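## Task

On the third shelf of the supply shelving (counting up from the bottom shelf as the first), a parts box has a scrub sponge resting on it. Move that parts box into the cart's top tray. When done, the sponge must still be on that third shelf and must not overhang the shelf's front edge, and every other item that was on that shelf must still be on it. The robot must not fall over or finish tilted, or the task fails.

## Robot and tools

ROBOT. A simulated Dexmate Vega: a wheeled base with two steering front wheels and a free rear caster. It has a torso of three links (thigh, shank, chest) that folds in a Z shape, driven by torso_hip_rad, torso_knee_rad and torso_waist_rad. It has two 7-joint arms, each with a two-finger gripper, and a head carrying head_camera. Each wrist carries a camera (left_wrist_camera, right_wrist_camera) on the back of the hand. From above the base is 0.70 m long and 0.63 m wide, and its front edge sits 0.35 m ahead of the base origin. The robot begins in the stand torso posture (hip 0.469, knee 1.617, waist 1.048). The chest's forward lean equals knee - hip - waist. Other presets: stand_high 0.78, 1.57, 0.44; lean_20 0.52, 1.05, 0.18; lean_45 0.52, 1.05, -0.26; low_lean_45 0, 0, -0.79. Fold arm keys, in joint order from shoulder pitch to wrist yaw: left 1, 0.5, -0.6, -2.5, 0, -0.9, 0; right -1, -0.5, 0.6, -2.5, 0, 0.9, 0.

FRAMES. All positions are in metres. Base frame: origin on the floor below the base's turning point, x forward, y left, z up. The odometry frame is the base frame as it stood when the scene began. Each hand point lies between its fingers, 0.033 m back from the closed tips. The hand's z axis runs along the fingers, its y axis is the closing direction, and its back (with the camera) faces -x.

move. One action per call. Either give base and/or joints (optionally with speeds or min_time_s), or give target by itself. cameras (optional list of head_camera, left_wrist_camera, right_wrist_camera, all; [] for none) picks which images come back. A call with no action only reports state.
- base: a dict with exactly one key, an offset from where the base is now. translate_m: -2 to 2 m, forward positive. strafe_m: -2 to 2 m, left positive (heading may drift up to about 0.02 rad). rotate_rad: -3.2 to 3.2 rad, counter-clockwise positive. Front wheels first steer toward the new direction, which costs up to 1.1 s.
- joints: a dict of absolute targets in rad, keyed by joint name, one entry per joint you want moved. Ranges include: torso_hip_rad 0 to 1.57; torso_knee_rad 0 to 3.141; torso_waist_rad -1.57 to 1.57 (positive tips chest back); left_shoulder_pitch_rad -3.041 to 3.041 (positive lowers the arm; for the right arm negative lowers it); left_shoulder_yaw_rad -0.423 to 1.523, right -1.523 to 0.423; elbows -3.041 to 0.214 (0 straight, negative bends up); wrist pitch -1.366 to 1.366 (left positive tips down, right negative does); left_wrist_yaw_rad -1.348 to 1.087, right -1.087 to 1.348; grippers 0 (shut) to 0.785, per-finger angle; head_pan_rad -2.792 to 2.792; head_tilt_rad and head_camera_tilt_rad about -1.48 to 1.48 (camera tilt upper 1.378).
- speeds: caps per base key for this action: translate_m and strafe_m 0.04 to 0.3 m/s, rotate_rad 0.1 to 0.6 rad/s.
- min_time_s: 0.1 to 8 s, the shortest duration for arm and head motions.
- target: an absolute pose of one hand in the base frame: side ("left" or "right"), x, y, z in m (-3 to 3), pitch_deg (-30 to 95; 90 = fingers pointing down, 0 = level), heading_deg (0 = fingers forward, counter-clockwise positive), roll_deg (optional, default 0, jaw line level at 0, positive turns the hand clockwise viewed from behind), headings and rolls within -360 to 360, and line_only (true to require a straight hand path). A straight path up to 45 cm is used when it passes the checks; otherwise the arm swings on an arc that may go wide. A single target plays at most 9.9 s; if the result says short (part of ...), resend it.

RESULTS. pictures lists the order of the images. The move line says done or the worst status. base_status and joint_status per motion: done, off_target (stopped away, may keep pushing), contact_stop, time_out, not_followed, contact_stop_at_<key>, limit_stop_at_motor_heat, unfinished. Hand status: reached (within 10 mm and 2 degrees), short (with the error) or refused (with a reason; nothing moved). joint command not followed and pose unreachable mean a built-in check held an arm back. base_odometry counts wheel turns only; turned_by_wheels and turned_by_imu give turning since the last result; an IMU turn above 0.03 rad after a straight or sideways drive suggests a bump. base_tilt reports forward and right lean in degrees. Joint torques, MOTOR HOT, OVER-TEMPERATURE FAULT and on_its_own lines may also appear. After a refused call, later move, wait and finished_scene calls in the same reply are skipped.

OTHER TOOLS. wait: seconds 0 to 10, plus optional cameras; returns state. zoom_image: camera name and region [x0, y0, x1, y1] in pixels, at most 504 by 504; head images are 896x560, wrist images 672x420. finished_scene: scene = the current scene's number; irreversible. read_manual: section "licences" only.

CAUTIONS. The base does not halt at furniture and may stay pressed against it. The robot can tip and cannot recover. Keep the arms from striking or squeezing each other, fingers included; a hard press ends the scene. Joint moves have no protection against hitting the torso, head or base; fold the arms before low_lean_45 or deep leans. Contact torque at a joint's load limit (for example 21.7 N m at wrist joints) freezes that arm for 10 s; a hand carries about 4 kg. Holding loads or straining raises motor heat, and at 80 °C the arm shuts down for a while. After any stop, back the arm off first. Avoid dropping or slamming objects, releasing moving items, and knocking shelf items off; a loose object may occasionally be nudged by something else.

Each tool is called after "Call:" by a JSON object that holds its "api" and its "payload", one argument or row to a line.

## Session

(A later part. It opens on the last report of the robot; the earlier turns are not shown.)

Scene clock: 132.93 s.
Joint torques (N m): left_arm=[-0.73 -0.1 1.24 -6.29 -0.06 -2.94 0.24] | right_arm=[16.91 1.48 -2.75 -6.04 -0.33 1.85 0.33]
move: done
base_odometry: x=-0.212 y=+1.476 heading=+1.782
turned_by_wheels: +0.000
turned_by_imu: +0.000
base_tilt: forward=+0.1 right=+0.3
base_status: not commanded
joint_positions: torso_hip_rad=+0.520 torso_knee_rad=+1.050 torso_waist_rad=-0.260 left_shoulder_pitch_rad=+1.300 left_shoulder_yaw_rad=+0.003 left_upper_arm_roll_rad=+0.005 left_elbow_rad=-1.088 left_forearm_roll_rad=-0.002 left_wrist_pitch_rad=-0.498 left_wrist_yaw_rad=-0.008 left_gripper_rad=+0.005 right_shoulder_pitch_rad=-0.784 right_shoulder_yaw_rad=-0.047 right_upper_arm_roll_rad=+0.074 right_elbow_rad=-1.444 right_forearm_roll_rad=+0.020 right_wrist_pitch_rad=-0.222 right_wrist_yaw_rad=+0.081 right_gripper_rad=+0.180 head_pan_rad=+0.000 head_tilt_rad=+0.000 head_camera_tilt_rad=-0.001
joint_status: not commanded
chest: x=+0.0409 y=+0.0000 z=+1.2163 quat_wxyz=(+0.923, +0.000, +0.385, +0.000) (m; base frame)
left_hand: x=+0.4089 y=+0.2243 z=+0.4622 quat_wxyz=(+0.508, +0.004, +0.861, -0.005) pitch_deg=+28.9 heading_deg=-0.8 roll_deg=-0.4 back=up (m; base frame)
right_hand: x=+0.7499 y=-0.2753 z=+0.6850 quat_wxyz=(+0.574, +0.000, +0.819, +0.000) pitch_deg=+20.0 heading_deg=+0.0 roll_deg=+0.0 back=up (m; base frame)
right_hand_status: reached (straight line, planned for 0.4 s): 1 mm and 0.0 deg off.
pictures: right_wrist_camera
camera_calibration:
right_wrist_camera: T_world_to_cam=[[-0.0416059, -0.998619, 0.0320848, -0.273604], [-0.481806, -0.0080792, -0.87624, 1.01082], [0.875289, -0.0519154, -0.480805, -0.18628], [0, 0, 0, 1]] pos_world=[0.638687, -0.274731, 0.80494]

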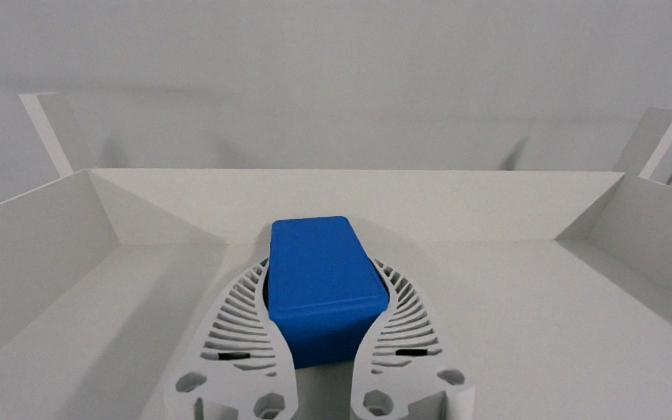

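Contact. One more small step, then release.

Call:
{"api": "move", "payload": {
  "cameras": [],
  "target": {"side": "right", "x": 0.75, "y": -0.275, "z": 0.68, "pitch_deg": 20, "heading_deg": 0, "line_only": true}
}}

Call:
{"api": "move", "payload": {
  "cameras": ["right_wrist_camera"],
  "joints": {"right_gripper_rad": 0.5}
}}

Call:
{"api": "move", "payload": {
  "cameras": ["head_camera","right_wrist_camera"],
  "target": {"side": "right", "x": 0.72, "y": -0.272, "z": 0.82, "pitch_deg": 20, "heading_deg": 0, "line_only": true}
}}

Call:
{"api": "move", "payload": {
  "cameras": ["head_camera"],
  "base": {"translate_m": -0.3}
}}

Call:
{"api": "zoom_image", "payload": {
  "camera": "head_camera",
  "region": [440, 140, 740, 400]
}}

Scene clock: 134.30 s.
Joint torques (N m): left_arm=[0.2 -1.19 1.43 -6.89 -0.02 -3.14 -0.05] | right_arm=[16.4 2.34 -1.26 -4.78 -0.28 0.96 0.22]
move: done
base_odometry: x=-0.212 y=+1.476 heading=+1.782
turned_by_wheels: +0.000
turned_by_imu: +0.000
base_tilt: forward=+0.1 right=+0.3
base_status: not commanded
joint_positions: torso_hip_rad=+0.520 torso_knee_rad=+1.050 torso_waist_rad=-0.260 left_shoulder_pitch_rad=+1.300 left_shoulder_yaw_rad=+0.003 left_upper_arm_roll_rad=+0.005 left_elbow_rad=-1.088 left_forearm_roll_rad=-0.002 left_wrist_pitch_rad=-0.498 left_wrist_yaw_rad=-0.008 left_gripper_rad=+0.005 right_shoulder_pitch_rad=-0.780 right_shoulder_yaw_rad=-0.047 right_upper_arm_roll_rad=+0.074 right_elbow_rad=-1.425 right_forearm_roll_rad=+0.019 right_wrist_pitch_rad=-0.206 right_wrist_yaw_rad=+0.081 right_gripper_rad=+0.180 head_pan_rad=+0.000 head_tilt_rad=+0.000 head_camera_tilt_rad=-0.001
joint_status: not commanded
chest: x=+0.0408 y=+0.0000 z=+1.2163 quat_wxyz=(+0.923, +0.000, +0.385, +0.000) (m; base frame)
left_hand: x=+0.4089 y=+0.2243 z=+0.4622 quat_wxyz=(+0.508, +0.004, +0.861, -0.005) pitch_deg=+28.9 heading_deg=-0.8 roll_deg=-0.4 back=up (m; base frame)
right_hand: x=+0.7499 y=-0.2753 z=+0.6814 quat_wxyz=(+0.574, +0.000, +0.819, +0.000) pitch_deg=+20.0 heading_deg=+0.0 roll_deg=+0.0 back=up (m; base frame)
right_hand_status: reached (straight line, planned for 0.3 s): 1 mm and 0.0 deg off.
pictures: none
No camera images: "cameras" was empty.

Scene clock: 135.17 s.
Joint torques (N m): left_arm=[-1.03 -0.07 1.22 -6.36 -0.03 -3.03 0.11] | right_arm=[15.49 0.84 -1.69 -5.32 -0.01 1.29 0.1]
move: done
base_odometry: x=-0.212 y=+1.476 heading=+1.782
turned_by_wheels: +0.000
turned_by_imu: +0.000
base_tilt: forward=+0.2 right=+0.3
base_status: not commanded
joint_positions: torso_hip_rad=+0.520 torso_knee_rad=+1.050 torso_waist_rad=-0.260 left_shoulder_pitch_rad=+1.300 left_shoulder_yaw_rad=+0.003 left_upper_arm_roll_rad=+0.005 left_elbow_rad=-1.088 left_forearm_roll_rad=-0.002 left_wrist_pitch_rad=-0.498 left_wrist_yaw_rad=-0.008 left_gripper_rad=+0.005 right_shoulder_pitch_rad=-0.779 right_shoulder_yaw_rad=-0.047 right_upper_arm_roll_rad=+0.074 right_elbow_rad=-1.420 right_forearm_roll_rad=+0.019 right_wrist_pitch_rad=-0.202 right_wrist_yaw_rad=+0.081 right_gripper_rad=+0.500 head_pan_rad=+0.000 head_tilt_rad=+0.000 head_camera_tilt_rad=-0.001
joint_status: all done
chest: x=+0.0408 y=+0.0000 z=+1.2163 quat_wxyz=(+0.923, +0.000, +0.385, +0.000) (m; base frame)
left_hand: x=+0.4089 y=+0.2243 z=+0.4622 quat_wxyz=(+0.508, +0.004, +0.861, -0.005) pitch_deg=+28.9 heading_deg=-0.8 roll_deg=-0.4 back=up (m; base frame)
right_hand: x=+0.7499 y=-0.2753 z=+0.6804 quat_wxyz=(+0.574, +0.000, +0.819, +0.000) pitch_deg=+20.0 heading_deg=+0.0 roll_deg=+0.0 back=up (m; base frame)
pictures: right_wrist_camera
camera_calibration:
right_wrist_camera: T_world_to_cam=[[-0.0415326, -0.998624, 0.0320199, -0.273454], [-0.481413, -0.00808081, -0.876456, 1.00658], [0.875509, -0.0518163, -0.480415, -0.188877], [0, 0, 0, 1]] pos_world=[0.638587, -0.274731, 0.800239]

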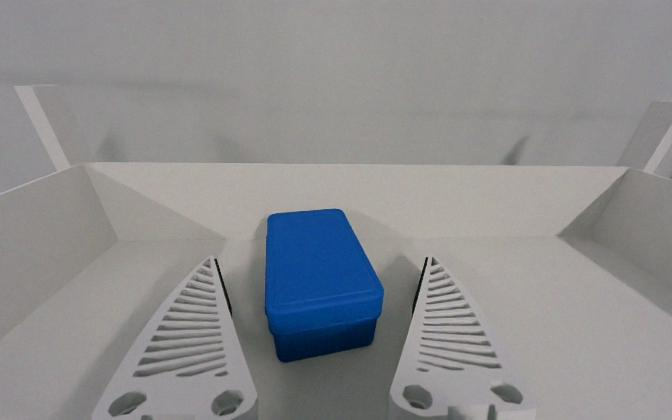

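Scene clock: 139.07 s.
Joint torques (N m): left_arm=[-1.88 0.62 1.28 -5.73 -0.03 -2.87 0.12] | right_arm=[6.09 -4.8 3.69 -14 0.25 3.51 -0.43]
move: done
base_odometry: x=-0.212 y=+1.476 heading=+1.782
turned_by_wheels: +0.000
turned_by_imu: +0.001
base_tilt: forward=+0.1 right=+0.3
base_status: not commanded
joint_positions: torso_hip_rad=+0.520 torso_knee_rad=+1.050 torso_waist_rad=-0.260 left_shoulder_pitch_rad=+1.300 left_shoulder_yaw_rad=+0.003 left_upper_arm_roll_rad=+0.005 left_elbow_rad=-1.088 left_forearm_roll_rad=-0.002 left_wrist_pitch_rad=-0.498 left_wrist_yaw_rad=-0.008 left_gripper_rad=+0.005 right_shoulder_pitch_rad=-0.884 right_shoulder_yaw_rad=-0.050 right_upper_arm_roll_rad=+0.089 right_elbow_rad=-2.055 right_forearm_roll_rad=+0.036 right_wrist_pitch_rad=-0.734 right_wrist_yaw_rad=+0.075 right_gripper_rad=+0.500 head_pan_rad=+0.000 head_tilt_rad=+0.000 head_camera_tilt_rad=-0.001
joint_status: not commanded
chest: x=+0.0408 y=+0.0000 z=+1.2163 quat_wxyz=(+0.923, +0.000, +0.385, +0.000) (m; base frame)
left_hand: x=+0.4089 y=+0.2243 z=+0.4622 quat_wxyz=(+0.508, +0.004, +0.861, -0.005) pitch_deg=+28.9 heading_deg=-0.8 roll_deg=-0.4 back=up (m; base frame)
right_hand: x=+0.7204 y=-0.2718 z=+0.8182 quat_wxyz=(+0.573, +0.000, +0.819, +0.000) pitch_deg=+20.0 heading_deg=+0.0 roll_deg=+0.0 back=up (m; base frame)
right_hand_status: reached (straight line, planned for 2.3 s): 2 mm and 0.1 deg off.
pictures: head_camera, right_wrist_camera
camera_calibration:
head_camera: T_world_to_cam=[[0.017597, -0.999788, 0.0107328, 0.0139755], [-0.706828, -0.0200315, -0.707102, 0.995979], [0.707167, 0.00485665, -0.70703, 0.865879], [0, 0, 0, 1]] pos_world=[0.0914194, 0.0297183, 1.31631]
right_wrist_camera: T_world_to_cam=[[-0.0408323, -0.998659, 0.0318259, -0.27595], [-0.482393, -0.00819055, -0.875916, 1.11351], [0.875003, -0.0511183, -0.481412, -0.0953183], [0, 0, 0, 1]] pos_world=[0.609288, -0.271332, 0.93824]

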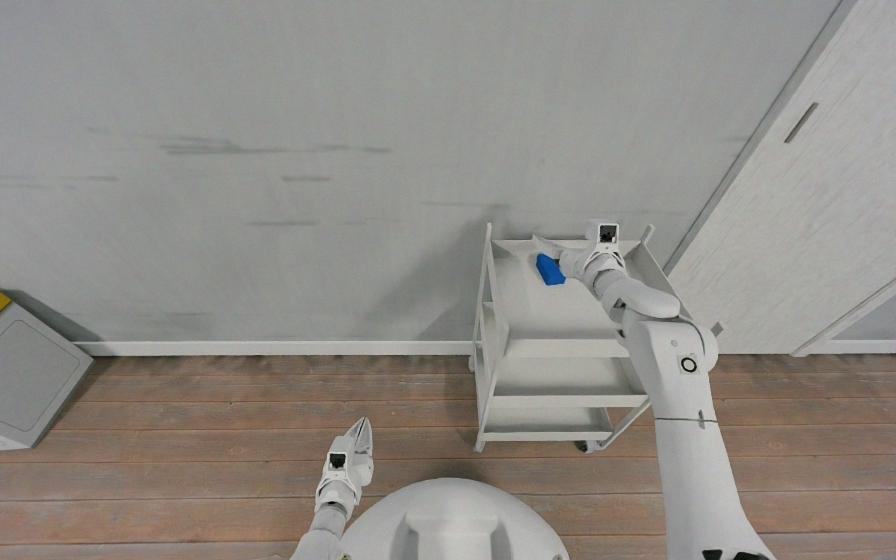

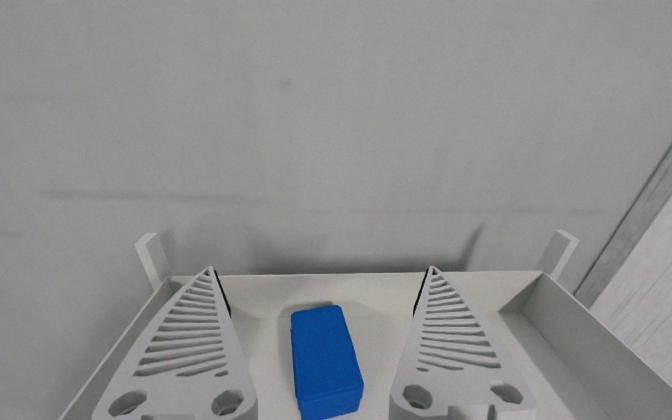

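Scene clock: 141.73 s.
Joint torques (N m): left_arm=[-0.81 0.59 1.39 -6.68 -0.12 -3.34 0.17] | right_arm=[6.04 -3.76 4.39 -13.36 -0.02 3.76 -0.28]
move: done
base_odometry: x=-0.150 y=+1.182 heading=+1.783
turned_by_wheels: +0.001
turned_by_imu: +0.004
base_tilt: forward=+0.1 right=+0.4
base_status: done
joint_positions: torso_hip_rad=+0.520 torso_knee_rad=+1.050 torso_waist_rad=-0.260 left_shoulder_pitch_rad=+1.300 left_shoulder_yaw_rad=+0.003 left_upper_arm_roll_rad=+0.005 left_elbow_rad=-1.088 left_forearm_roll_rad=-0.002 left_wrist_pitch_rad=-0.498 left_wrist_yaw_rad=-0.008 left_gripper_rad=+0.005 right_shoulder_pitch_rad=-0.884 right_shoulder_yaw_rad=-0.050 right_upper_arm_roll_rad=+0.089 right_elbow_rad=-2.060 right_forearm_roll_rad=+0.036 right_wrist_pitch_rad=-0.739 right_wrist_yaw_rad=+0.075 right_gripper_rad=+0.500 head_pan_rad=+0.000 head_tilt_rad=+0.000 head_camera_tilt_rad=-0.001
joint_status: not commanded
chest: x=+0.0408 y=+0.0000 z=+1.2163 quat_wxyz=(+0.923, +0.000, +0.385, +0.000) (m; base frame)
left_hand: x=+0.4088 y=+0.2243 z=+0.4622 quat_wxyz=(+0.508, +0.004, +0.861, -0.005) pitch_deg=+28.9 heading_deg=-0.8 roll_deg=-0.4 back=up (m; base frame)
right_hand: x=+0.7199 y=-0.2718 z=+0.8195 quat_wxyz=(+0.573, +0.000, +0.819, +0.000) pitch_deg=+20.1 heading_deg=+0.0 roll_deg=+0.0 back=up (m; base frame)
pictures: head_camera
camera_calibration:
head_camera: T_world_to_cam=[[0.0175968, -0.999788, 0.0107316, 0.0139772], [-0.706878, -0.0200308, -0.707051, 0.995917], [0.707116, 0.00485592, -0.707081, 0.86595], [0, 0, 0, 1]] pos_world=[0.0914191, 0.0297183, 1.31631]

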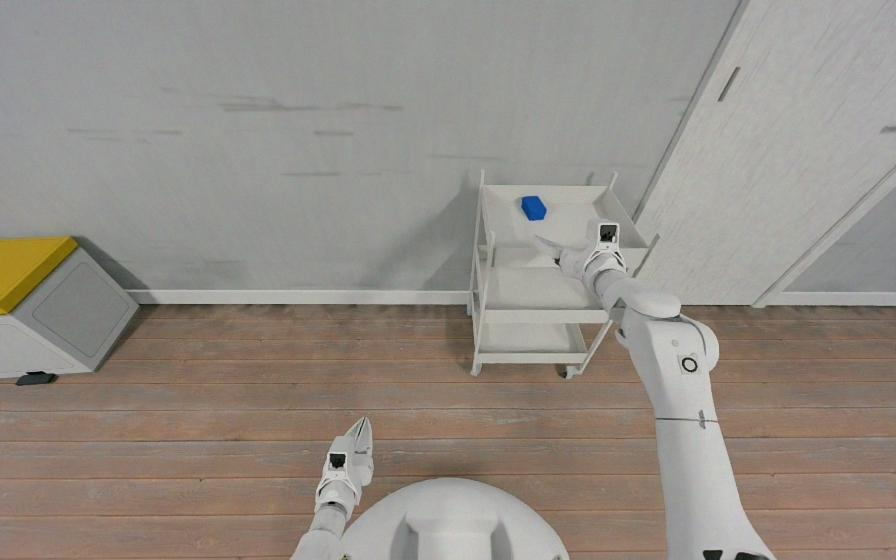

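Scaled by 1.680 from the camera's 896x560 image, which has a finer 960x600 frame.

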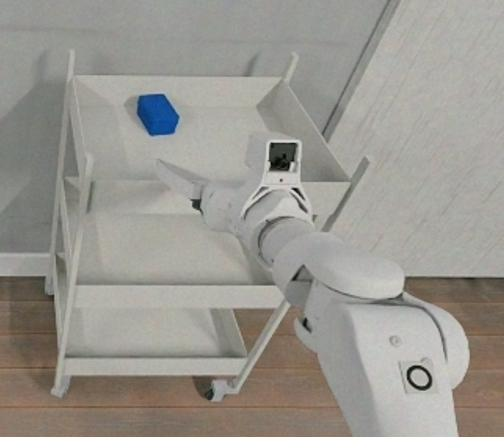

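Call:
{"api": "finished_scene", "payload": {
  "scene": 3
}}

The scene is finished: the task was done.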